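# Fit two printed parts onto jig pins, or press CALL

## Task

This is the final kit of the day. Mount both loose printed parts onto their pins in the jig, following the drawing. If the kit ought not to be assembled, do not assemble it: with the gripper closed, come down from above onto the blue CALL button and keep it fully depressed for about one second, without touching any of the kit's parts, the jig or the drawing. If you do assemble, leave CALL untouched.

## Robot and tools

Robot: two arms, left_arm and right_arm, each ending in a two-finger gripper. Calibrated base poses in the scene frame: left_arm at (-0.047, +0.247, +0.039) m, quat_wxyz (+1.000, 0, 0, +0.009); right_arm at (+0.004, -0.354, +0.044) m, quat_wxyz (+1.000, 0, 0, -0.014).

Frame: everything (poses, velocities, targets) is in the scene frame. Its origin sits at table-top height halfway between the nominal bases; +z is up, +x reaches out over the table, and left_arm is on the +y side. Arm names do not match left/right in images. Reported hand position and orientation may be wrong by a few centimetres, worse at long reach. On the gripper, fingers point along its +z axis and close along its y axis; end_effector_position is the point between the pads, roughly 1 cm behind the fingertips.

The row: every commanded row is 16 plain numbers covering both arms even if one is idle: left_arm x, y, z, qw, qx, qy, qz, opening, then right_arm in the same order. x, y, z is an absolute target position in metres in the scene frame; the quaternion is an absolute target orientation, w first. Opening runs -1 (closed) to +1 (fully open, 0.094 m). To hold an orientation, repeat your own chosen quaternion each row rather than copying the drifting reported one. An idle arm that touches nothing should get the same full pose (from the last result before it stopped moving) and its intended opening on every call; commanding the measured pose can relieve a press.

execute_actions: "actions" is a list of actions; each action is a table of up to 15 rows, one per 1/30 s control step (so one action is 0.5 s); a short table repeats its final row. An action is rejected for both arms if any target lies over 0.6 m from that gripper's current position along any of the gripper's own axes; if the first action fails this against the latest reported state, or any action is malformed, the whole call is rejected. "cameras": names to show, ["all"], [] for none; omitted/null means all for an empty list, none otherwise. Unknown names invalidate the call. An empty actions list returns the full state with images.

move: "target" is one 16-number row or a list of up to 15 rows (absolute poses, no 0.6 m limit); each gripper travels in a straight line from its Hand target, turning the short way. "speed" in m/s, 0.002 to 4.3, default 0.25 (turn rate up to twice that in rad/s), one value or one per target. "blend" in metres, for lists: corner rounding radius; 0 (default) stops at each target. "opening_speed": rate of the commanded opening per second on the -1..+1 scale, at least 0.2. "grip_force": per-pad force limit in newtons, 10 to 50 (full), single value or one per arm; it persists, and lower values close slowly. "blocking": false returns after about 0.5 s while the move continues; a new move then replaces it. A move is capped at 10 s total; openings change at the start (pausing only if the arm is within 10 mm of its target) or on arriving at later targets. Paths ignore obstacles and the other arm. Grippers lag and may overshoot speed, especially with a nearly straight arm. The result adds a "move:" line: done, off_target, moving, held, fault, etc., plus limits (paced = pose clipped, held = steps withheld). Done means at rest within 10 mm and 2 degrees; neither done nor off_target tells you about contact.

wait: "seconds" 0 to 10; arms keep their last command; returns early if a running move ends. stop: brakes a running move (needs stopping distance). zoom_image: "camera" one of cam_high, cam_over, cam_left_wrist, cam_right_wrist, and "region" [x0, y0, x1, y1] in pixels from the top-left, at most 504 by 504, on that camera's newest image. finished_scene: ends the scene permanently; "scene" may be 1 or omitted.

Cameras, all 672x504, in this order: cam_high, cam_over, cam_left_wrist, cam_right_wrist.

Results: end_effector_position and end_effector_quat_wxyz per arm; Hand target (where the arm is actually sent, possibly short of your command); Tool commands (current opening commands; a 0 is a real command); grip_measured on the opening scale (reads up to ~2.5 mm wide when empty, a few mm narrow on a squeezed part); Joint positions (last value is opening in metres); Joint velocities (omitted when all within noise); joint torques (include arm weight, have offsets; numbers 3 and 4 wrap at ±28 N m); motor temperatures; MOTOR HOT from 85 °C, and OVER-TEMPERATURE FAULT at 100 °C when that arm goes limp for 30 to 60 s or more.

Motion: each step the commanded orientation is clipped to 40 degrees from the measured one, and position takes priority, so large turns need several commands. Friction can leave a gripper a few centimetres off in free air. Joint ranges (rad): waist -2.880..2.880, shoulder 0..3.142, elbow 0..3.019 (straight 2.964), wrist pitch -1.693..1.571, wrist yaw -1.571..1.571, wrist roll -2.094..2.094.

Avoid: letting anything fall off the table or leaving it off the table; dropping parts or releasing them while moving; fast contacts, since speed and targets set beyond contact both raise force; hitting fixed or heavy objects; any contact between the arms, including one gripper closing on the other's fingers; paths near an arm's own base (go around it); holding loads or stretched poses long enough to overheat. Close slowly on fragile items, and release by commanding well above grip_measured.

Each tool is called after "Request:" as name([rows], argument=value, ...), one row to a line, values as JSON.

## Session

Request:
execute_actions(actions=[])

Scene clock: 0.00 s.
left_arm: end_effector_position=(+0.4311, +0.3705, +0.3585) grip_measured=+1.000 end_effector_quat_wxyz=(+0.565, -0.144, +0.810, +0.060) | right_arm: end_effector_position=(+0.4656, -0.6170, +0.3778) grip_measured=+1.000 end_effector_quat_wxyz=(+0.671, +0.010, +0.722, -0.167)
Joint positions: left_arm=[0.223 1.042 0.821 -0.142 -0.038 -0.085 0.094] | right_arm=[-0.611 1.196 0.755 0.394 -0.383 -0.247 0.094]
Joint velocities: within noise
Joint torques (N m): no reading
Motor temperatures (°C): left_arm=[28 28 27 29 29 26 28] | right_arm=[28 28 30 27 28 28 29]
Heat: left arm: hottest wrist pitch 29 °C; right arm: hottest elbow 30 °C.
Hand target: left_arm +0.4357, +0.3717, +0.3730; +0.575, -0.143, +0.803, +0.060 | right_arm +0.4690, -0.6195, +0.3999; +0.684, +0.004, +0.709, -0.176
Tool commands: left_gripper/opening=+1.0 right_gripper/opening=+1.0

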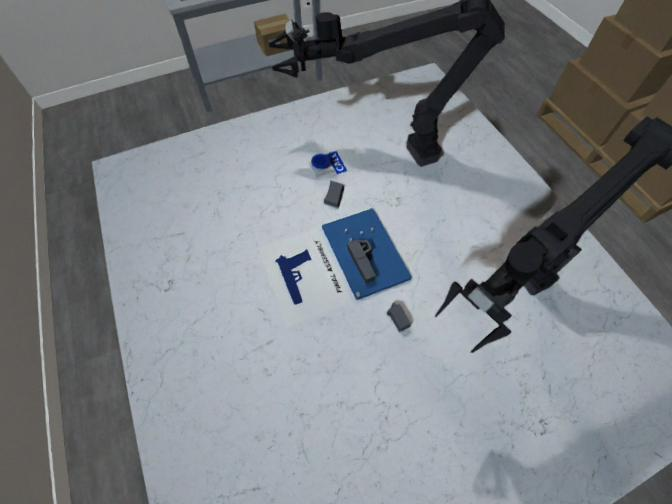

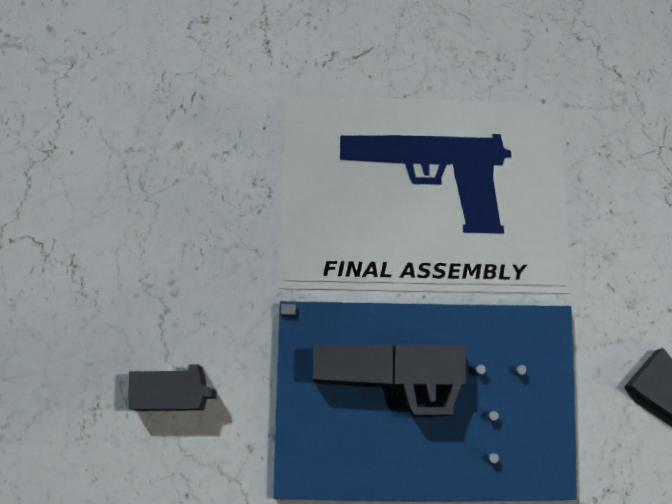

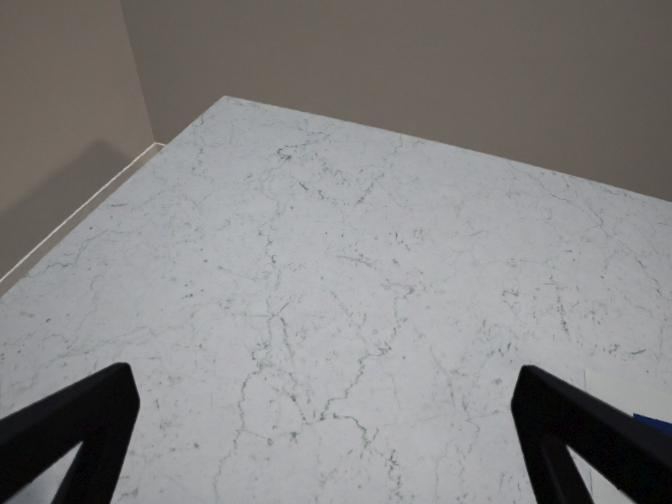

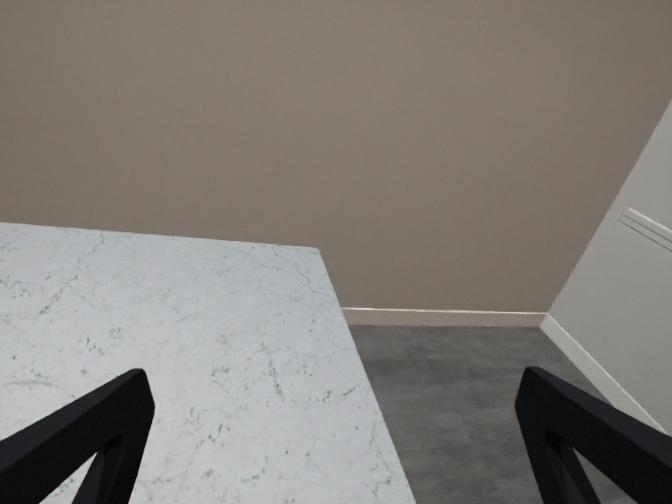

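Request:
move(target=[0.4357,0.3717,0.373,0.575,-0.143,0.803,0.06,1,0.28,-0.45,0.28,0,0,1,0,-1], speed=0.4, cameras=["cam_high","cam_right_wrist"])

Scene clock: 23.23 s.
left_arm: end_effector_position=(+0.4311, +0.3705, +0.3585) grip_measured=+1.000 end_effector_quat_wxyz=(+0.565, -0.144, +0.810, +0.060) | right_arm: end_effector_position=(+0.2669, -0.4476, +0.2624) grip_measured=-0.986 end_effector_quat_wxyz=(-0.014, -0.004, +1.000, +0.007)
Joint positions: left_arm=[0.223 1.042 0.821 -0.142 -0.038 -0.085 0.094] | right_arm=[-0.314 1.087 1.005 -1.519 -0.003 -0.351 0.001]
Joint torques (N m): left_arm=[0.44 -6.65 11.32 2.67 0.06 0.01] | right_arm=[1.44 -2.14 13.14 -0.23 -0.09 0.01]
Motor temperatures (°C): left_arm=[28 28 33 29 29 26 28] | right_arm=[28 28 36 28 28 28 29]
Heat: left arm: hottest elbow 33 °C; right arm: hottest elbow 36 °C.
Hand target: left_arm +0.4353, +0.3717, +0.3730; +0.575, -0.143, +0.803, +0.060 | right_arm +0.2793, -0.4498, +0.2797; +0.000, +0.000, +1.000, +0.000
Off the commanded pose: left_arm 0.015 m, 1 deg | right_arm 0.022 m, 2 deg.
move: off_target (left_arm, right_arm)
Images, in order (width x height): cam_high 672x504, cam_right_wrist 672x504.

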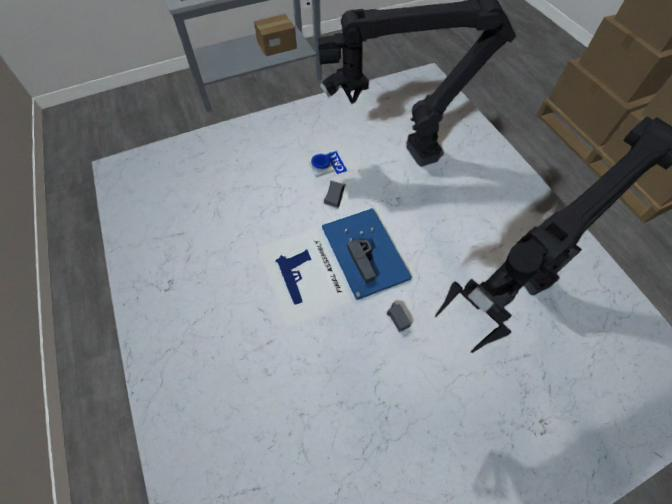

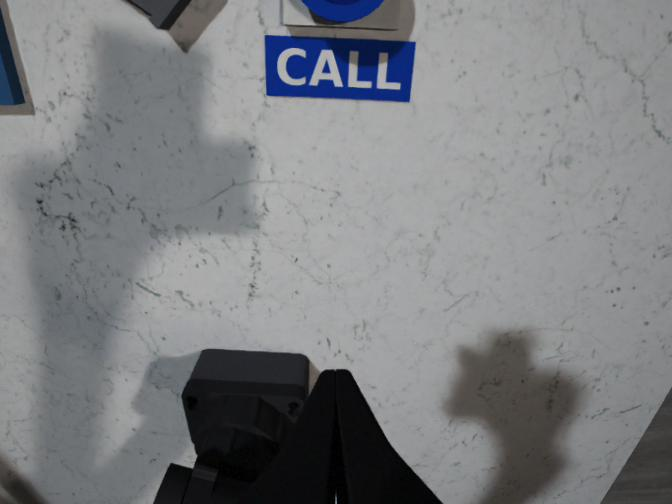

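Request:
move(target=[0.4357,0.3717,0.373,0.575,-0.143,0.803,0.06,1,0.4,-0.45,0.28,0,0,1,0,-1], speed=0.4, cameras=["cam_high","cam_right_wrist"])

Scene clock: 28.67 s.
left_arm: end_effector_position=(+0.4311, +0.3705, +0.3585) grip_measured=+1.000 end_effector_quat_wxyz=(+0.565, -0.144, +0.810, +0.060) | right_arm: end_effector_position=(+0.3837, -0.4476, +0.2634) grip_measured=-0.986 end_effector_quat_wxyz=(-0.021, -0.006, +1.000, +0.007)
Joint positions: left_arm=[0.223 1.042 0.821 -0.142 -0.038 -0.085 0.094] | right_arm=[-0.214 1.396 1.269 -1.488 -0.003 -0.254 0.001]
Joint torques (N m): left_arm=[0.5 -6.65 11.19 2.54 0.05 -0.01] | right_arm=[1.14 -6.59 12.97 0.32 -0.09 -0.01]
Heat: left arm: hottest elbow 34 °C; right arm: hottest elbow 37 °C.
Hand target: left_arm +0.4353, +0.3717, +0.3730; +0.575, -0.143, +0.803, +0.060 | right_arm +0.3991, -0.4497, +0.2800; +0.000, +0.000, +1.000, +0.000
Off the commanded pose: left_arm 0.015 m, 1 deg | right_arm 0.023 m, 3 deg.
move: off_target (left_arm, right_arm)
Images, in order (width x height): cam_high 672x504, cam_right_wrist 672x504.

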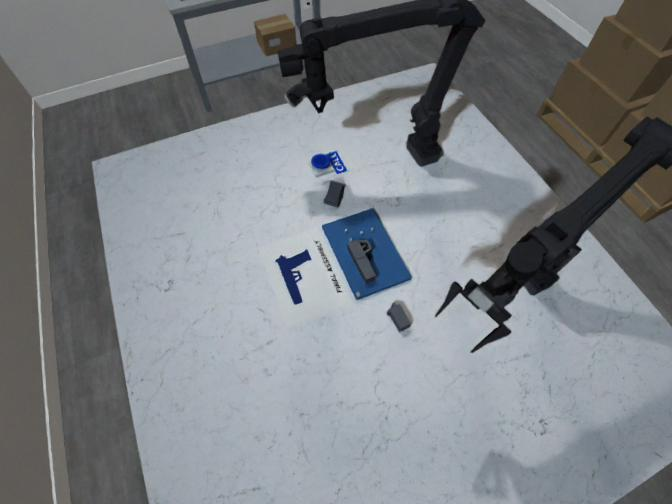

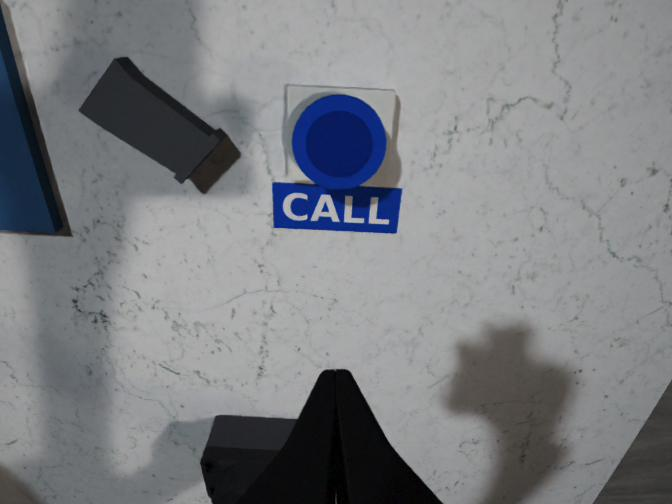

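Request:
move(target=[0.4357,0.3717,0.373,0.575,-0.143,0.803,0.06,1,0.43,-0.45,0.17,0,0,1,0,-1], speed=0.3, cameras=["cam_high","cam_right_wrist"])

Scene clock: 40.57 s.
left_arm: end_effector_position=(+0.4311, +0.3705, +0.3585) grip_measured=+1.000 end_effector_quat_wxyz=(+0.565, -0.144, +0.810, +0.060) | right_arm: end_effector_position=(+0.4196, -0.4512, +0.1642) grip_measured=-0.986 end_effector_quat_wxyz=(-0.015, -0.004, +1.000, +0.005)
Joint positions: left_arm=[0.223 1.042 0.821 -0.142 -0.038 -0.085 0.094] | right_arm=[-0.201 1.545 1.162 -1.218 -0.002 -0.237 0.001]
Joint torques (N m): left_arm=[0.44 -6.71 11.25 2.59 0.03 0.04] | right_arm=[1.49 -8.64 9.43 0.98 -0.09 0.02]
Heat: left arm: hottest elbow 36 °C; right arm: hottest elbow 38 °C.
Hand target: left_arm +0.4353, +0.3717, +0.3730; +0.575, -0.143, +0.803, +0.060 | right_arm +0.4298, -0.4499, +0.1702; +0.000, +0.000, +1.000, +0.000
Off the commanded pose: left_arm 0.015 m, 1 deg | right_arm 0.012 m, 2 deg.
move: off_target (left_arm, right_arm)
Images, in order (width x height): cam_high 672x504, cam_right_wrist 672x504.

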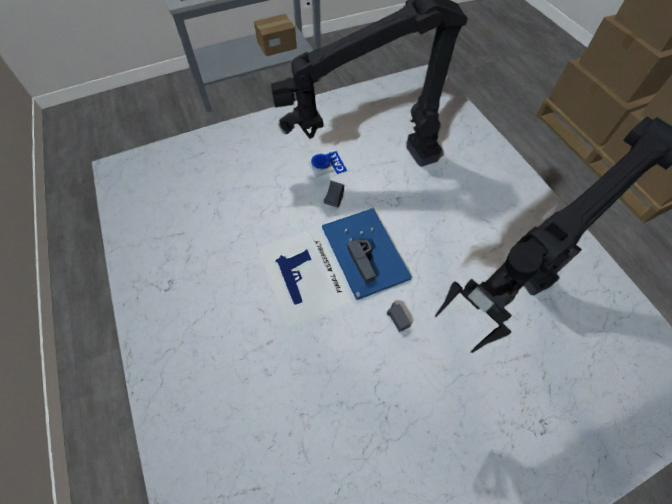

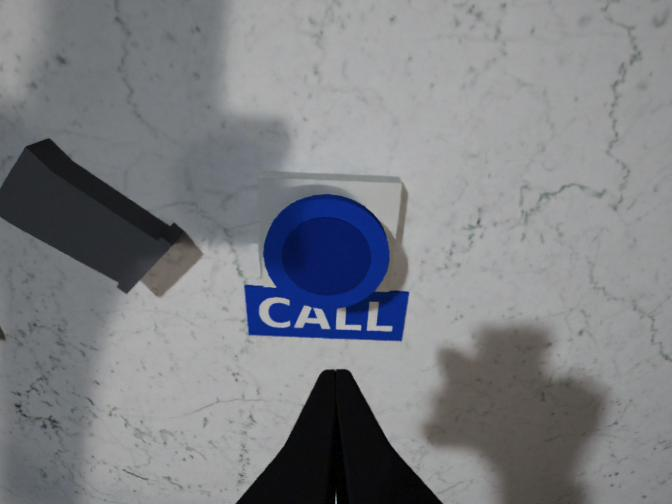

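Request:
move(target=[0.4357,0.3717,0.373,0.575,-0.143,0.803,0.06,1,0.43,-0.445,0.11,0,0,1,0,-1], speed=0.2, cameras=["cam_high","cam_right_wrist"])

Scene clock: 51.57 s.
left_arm: end_effector_position=(+0.4311, +0.3705, +0.3585) grip_measured=+1.000 end_effector_quat_wxyz=(+0.565, -0.144, +0.810, +0.060) | right_arm: end_effector_position=(+0.4221, -0.4467, +0.1096) grip_measured=-0.986 end_effector_quat_wxyz=(-0.008, -0.004, +1.000, +0.003)
Joint positions: left_arm=[0.223 1.042 0.821 -0.142 -0.038 -0.085 0.094] | right_arm=[-0.19 1.606 1.075 -1.058 -0.002 -0.226 0.001]
Joint torques (N m): left_arm=[0.15 -6.59 11.17 2.66 0.04 0.01] | right_arm=[1.49 -8.41 8.34 1.05 -0.08 -0.01]
Motor temperatures (°C): left_arm=[28 29 38 29 29 26 28] | right_arm=[28 29 39 27 28 28 30]
Heat: left arm: hottest elbow 38 °C; right arm: hottest elbow 39 °C.
Hand target: left_arm +0.4353, +0.3717, +0.3730; +0.575, -0.143, +0.803, +0.060 | right_arm +0.4298, -0.4449, +0.1100; +0.000, +0.000, +1.000, +0.000
Off the commanded pose: left_arm 0.015 m, 1 deg | right_arm 0.008 m, 1 deg.
move: off_target (left_arm)
Images, in order (width x height): cam_high 672x504, cam_right_wrist 672x504.

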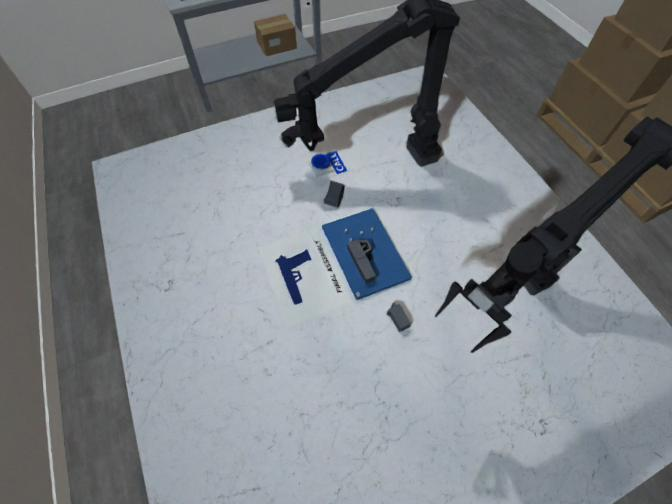

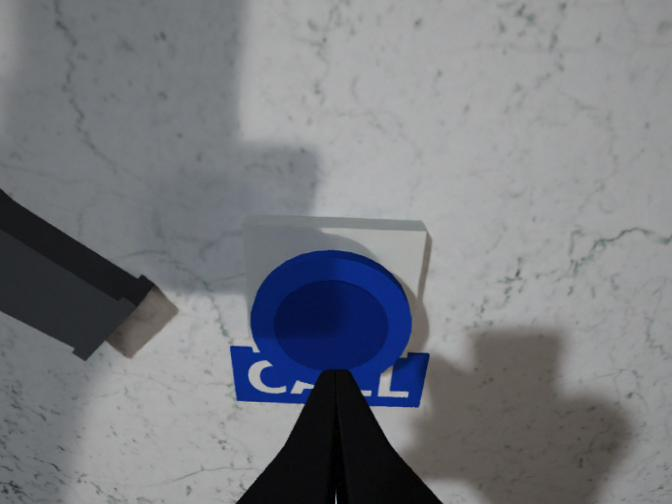

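Request:
move(target=[0.4357,0.3717,0.373,0.575,-0.143,0.803,0.06,1,0.423,-0.444,0.08,0,0,1,0,-1], speed=0.1, cameras=["cam_high","cam_right_wrist"])

Request:
zoom_image(camera="cam_high", region=[260, 90, 380, 180])

Scene clock: 62.17 s.
left_arm: end_effector_position=(+0.4311, +0.3705, +0.3585) grip_measured=+1.000 end_effector_quat_wxyz=(+0.565, -0.144, +0.810, +0.060) | right_arm: end_effector_position=(+0.4174, -0.4457, +0.0831) grip_measured=-0.986 end_effector_quat_wxyz=(-0.004, -0.004, +1.000, +0.002)
Joint positions: left_arm=[0.223 1.042 0.821 -0.142 -0.038 -0.085 0.094] | right_arm=[-0.19 1.628 1.022 -0.972 -0.002 -0.226 0.001]
Joint torques (N m): left_arm=[0.15 -6.89 11.18 2.58 0.08 0.02] | right_arm=[1.38 -7.94 7.62 1.13 -0.08 -0.02]
Heat: left arm: hottest elbow 39 °C; right arm: hottest elbow 39 °C.
Hand target: left_arm +0.4353, +0.3717, +0.3730; +0.575, -0.143, +0.803, +0.060 | right_arm +0.4229, -0.4439, +0.0801; +0.000, +0.000, +1.000, +0.000
Off the commanded pose: left_arm 0.015 m, 1 deg | right_arm 0.007 m, 1 deg.
move: off_target (left_arm)
Images, in order (width x height): cam_high 672x504, cam_right_wrist 672x504.

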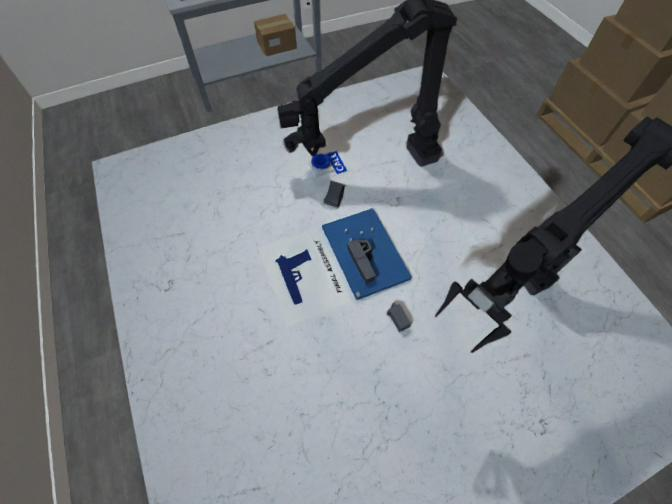

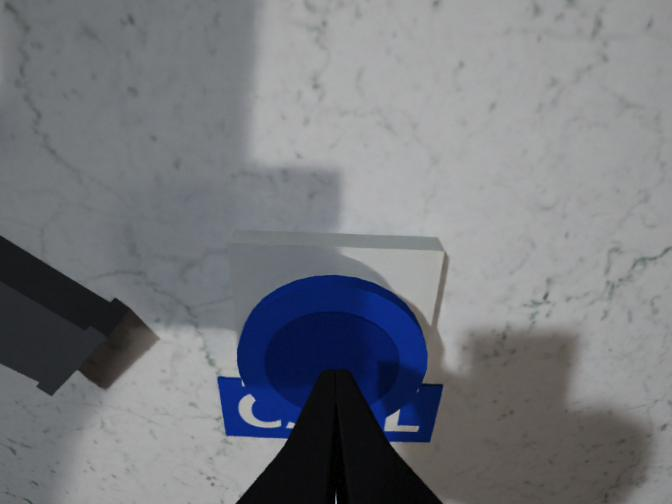

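Scaled by 4.200 from the camera's 672x504 image, which has a finer 960x720 frame.

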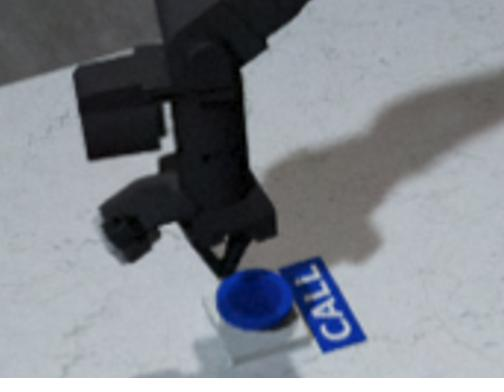

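Request:
move(target=[0.4357,0.3717,0.373,0.575,-0.143,0.803,0.06,1,0.415,-0.444,0.06,0,0,1,0,-1], speed=0.06, cameras=["cam_high","cam_right_wrist"])

Request:
zoom_image(camera="cam_high", region=[260, 90, 380, 180])

Scene clock: 71.83 s.
left_arm: end_effector_position=(+0.4311, +0.3705, +0.3585) grip_measured=+1.000 end_effector_quat_wxyz=(+0.565, -0.144, +0.810, +0.060) | right_arm: end_effector_position=(+0.4106, -0.4442, +0.0640) grip_measured=-0.986 end_effector_quat_wxyz=(-0.002, -0.004, +1.000, +0.002)
Joint positions: left_arm=[0.223 1.042 0.821 -0.142 -0.038 -0.085 0.094] | right_arm=[-0.19 1.643 0.979 -0.912 -0.002 -0.226 0.001]
Joint torques (N m): left_arm=[0.5 -6.65 11.33 2.69 0.04 0.05] | right_arm=[0.97 -7.77 7.23 1.06 -0.08 -0.05]
Heat: left arm: hottest elbow 39 °C; right arm: hottest elbow 38 °C.
Hand target: left_arm +0.4353, +0.3717, +0.3730; +0.575, -0.143, +0.803, +0.060 | right_arm +0.4149, -0.4439, +0.0601; +0.000, +0.000, +1.000, +0.000
Off the commanded pose: left_arm 0.015 m, 1 deg | right_arm 0.006 m, 1 deg.
move: off_target (left_arm)
Images, in order (width x height): cam_high 672x504, cam_right_wrist 672x504.

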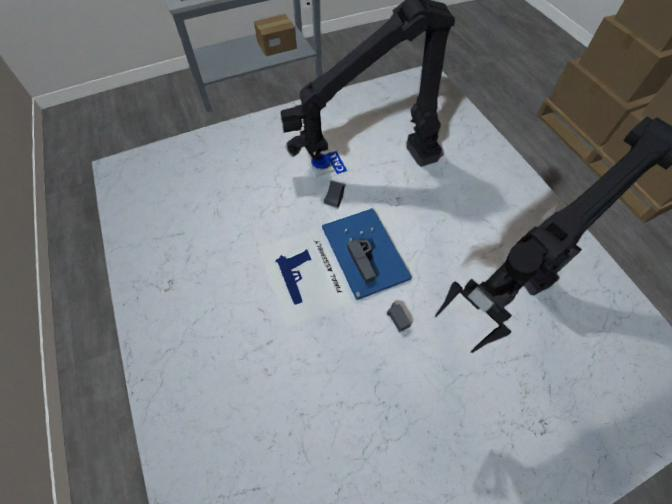

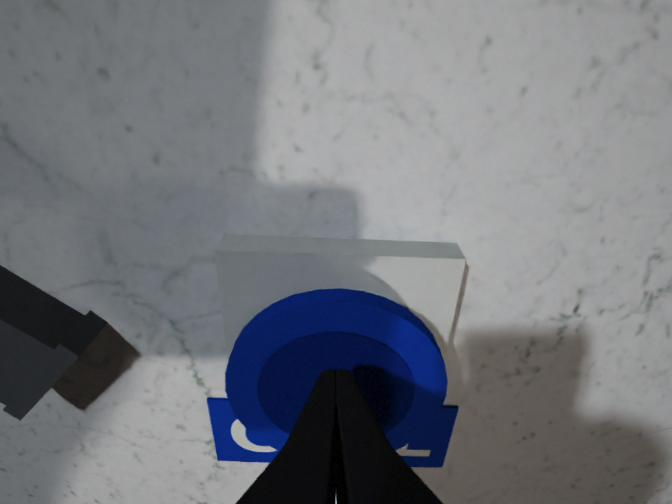

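Scaled by 4.200 from the camera's 672x504 image, which has a finer 960x720 frame.

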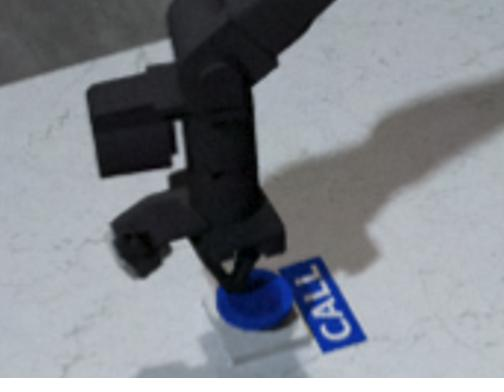

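Request:
move(target=[0.4357,0.3717,0.373,0.575,-0.143,0.803,0.06,1,0.408,-0.444,0.035,0,0,1,0,-1], speed=0.05, cameras=["cam_high","cam_right_wrist"])

Request:
zoom_image(camera="cam_high", region=[260, 90, 380, 180])

Scene clock: 78.93 s.
left_arm: end_effector_position=(+0.4311, +0.3705, +0.3585) grip_measured=+1.000 end_effector_quat_wxyz=(+0.565, -0.144, +0.810, +0.060) | right_arm: end_effector_position=(+0.4059, -0.4431, +0.0451) grip_measured=-0.986 end_effector_quat_wxyz=(+0.000, -0.004, +1.000, +0.001)
Joint positions: left_arm=[0.223 1.042 0.821 -0.142 -0.038 -0.085 0.094] | right_arm=[-0.19 1.664 0.943 -0.849 -0.002 -0.226 0.001]
Joint torques (N m): left_arm=[0.5 -6.42 11.21 2.65 0.02 0.01] | right_arm=[0.67 -6.89 6.28 1.63 -0.07 -0.09]
Heat: left arm: hottest elbow 40 °C; right arm: hottest elbow 38 °C.
Hand target: left_arm +0.4353, +0.3717, +0.3730; +0.575, -0.143, +0.803, +0.060 | right_arm +0.4077, -0.4438, +0.0353; +0.000, +0.000, +1.000, +0.000
Off the commanded pose: left_arm 0.015 m, 1 deg | right_arm 0.010 m, 0 deg.
move: off_target (left_arm)
Images, in order (width x height): cam_high 672x504, cam_right_wrist 672x504.

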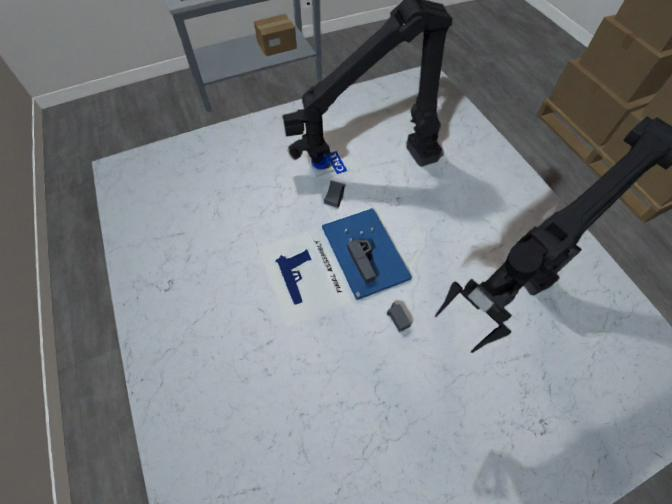

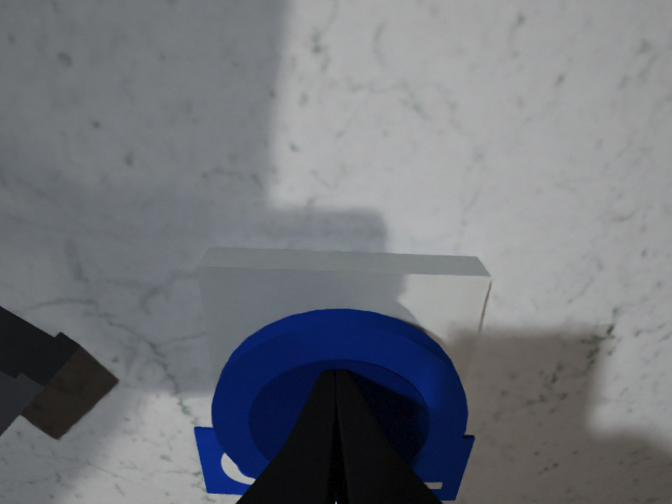

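Scaled by 4.200 from the camera's 672x504 image, which has a finer 960x720 frame.

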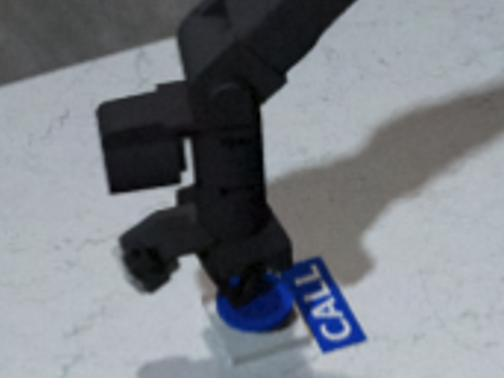

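Request:
move([
  [0.4357,0.3717,0.373,0.575,-0.143,0.803,0.06,1,0.404,-0.444,0.056,0,0,1,0,-1],
  [0.4357,0.3717,0.373,0.575,-0.143,0.803,0.06,1,0.394,-0.444,0.056,0,0,1,0,-1],
  [0.4357,0.3717,0.373,0.575,-0.143,0.803,0.06,1,0.393,-0.444,0.02,0,0,1,0,-1],
], speed=0.05, blend=[0.005,0.005,0], cameras=["cam_high","cam_right_wrist"])

Request:
zoom_image(camera="cam_high", region=[260, 90, 380, 180])

Scene clock: 87.60 s.
left_arm: end_effector_position=(+0.4311, +0.3705, +0.3585) grip_measured=+1.000 end_effector_quat_wxyz=(+0.565, -0.144, +0.810, +0.060) | right_arm: end_effector_position=(+0.3956, -0.4409, +0.0414) grip_measured=-0.986 end_effector_quat_wxyz=(+0.005, -0.004, +1.000, +0.000)
Joint positions: left_arm=[0.223 1.042 0.821 -0.142 -0.038 -0.085 0.094] | right_arm=[-0.19 1.643 0.902 -0.82 -0.002 -0.226 0.001]
Joint torques (N m): left_arm=[0.44 -6.77 11.21 2.59 0.02 0.05] | right_arm=[-0.03 -5.42 4.94 2.69 -0.08 -0.17]
Heat: left arm: hottest elbow 40 °C; right arm: hottest elbow 38 °C.
Hand target: left_arm +0.4353, +0.3717, +0.3730; +0.575, -0.143, +0.803, +0.060 | right_arm +0.3919, -0.4436, +0.0212; +0.000, +0.000, +1.000, +0.000
Off the commanded pose: left_arm 0.015 m, 1 deg | right_arm 0.022 m, 1 deg.
move: off_target (left_arm, right_arm)
Images, in order (width x height): cam_high 672x504, cam_right_wrist 672x504.

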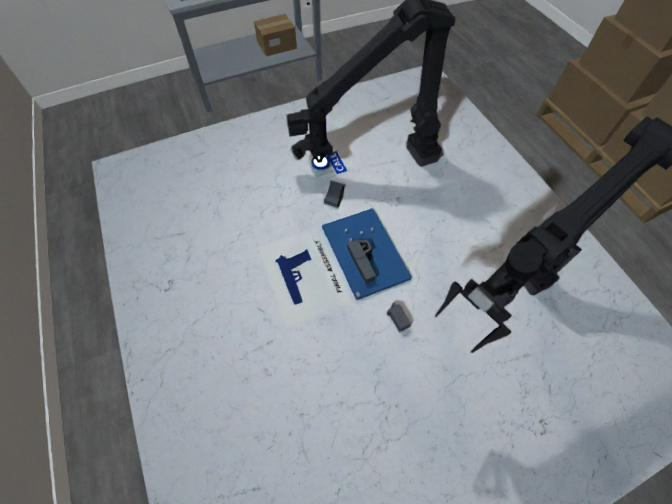

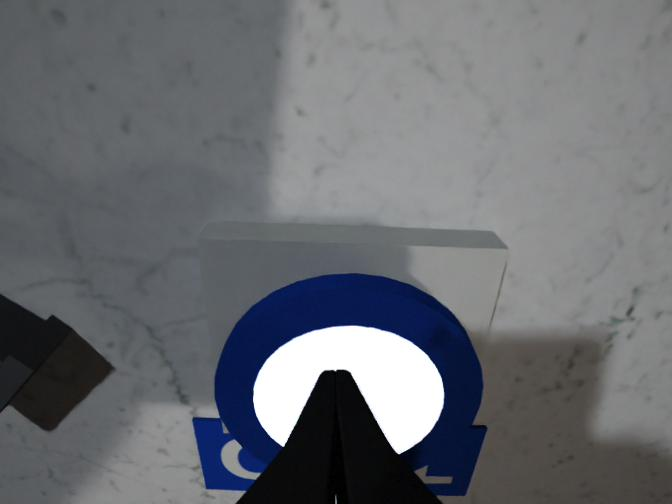

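Scaled by 4.200 from the camera's 672x504 image, which has a finer 960x720 frame.

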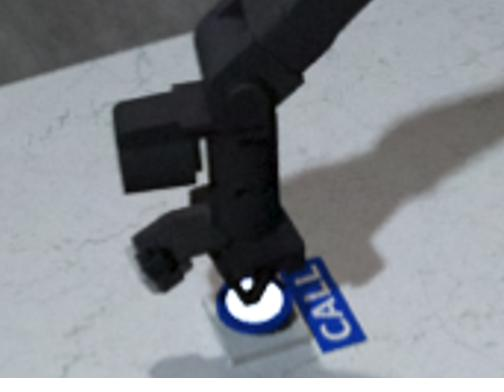

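Request:
move(target=[0.4357,0.3717,0.373,0.575,-0.143,0.803,0.06,1,0.393,-0.444,0.12,0,0,1,0,-1], speed=0.1, cameras=["cam_right_wrist"])

Scene clock: 92.70 s.
left_arm: end_effector_position=(+0.4311, +0.3705, +0.3585) grip_measured=+1.000 end_effector_quat_wxyz=(+0.565, -0.144, +0.810, +0.060) | right_arm: end_effector_position=(+0.3761, -0.4366, +0.0996) grip_measured=-0.986 end_effector_quat_wxyz=(-0.024, -0.004, +1.000, +0.006)
Joint positions: left_arm=[0.223 1.042 0.821 -0.142 -0.038 -0.085 0.094] | right_arm=[-0.19 1.527 0.949 -1.042 -0.002 -0.226 0.001]
Joint torques (N m): left_arm=[0.56 -6.95 11.26 2.59 0.04 0.02] | right_arm=[-0.03 -8.76 10.81 -0.12 -0.07 -0.17]
Heat: left arm: hottest elbow 41 °C; right arm: hottest elbow 37 °C.
Hand target: left_arm +0.4353, +0.3717, +0.3730; +0.575, -0.143, +0.803, +0.060 | right_arm +0.3923, -0.4437, +0.1201; +0.000, +0.000, +1.000, +0.000
Off the commanded pose: left_arm 0.015 m, 1 deg | right_arm 0.027 m, 3 deg.
move: off_target (left_arm, right_arm)
Images, in order (width x height): cam_right_wrist 672x504.

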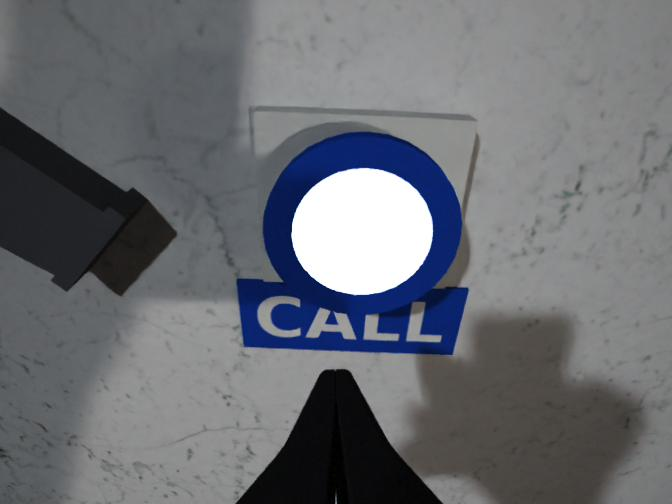

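Latched lit.

Request:
finished_scene()

The scene is finished: the task was done.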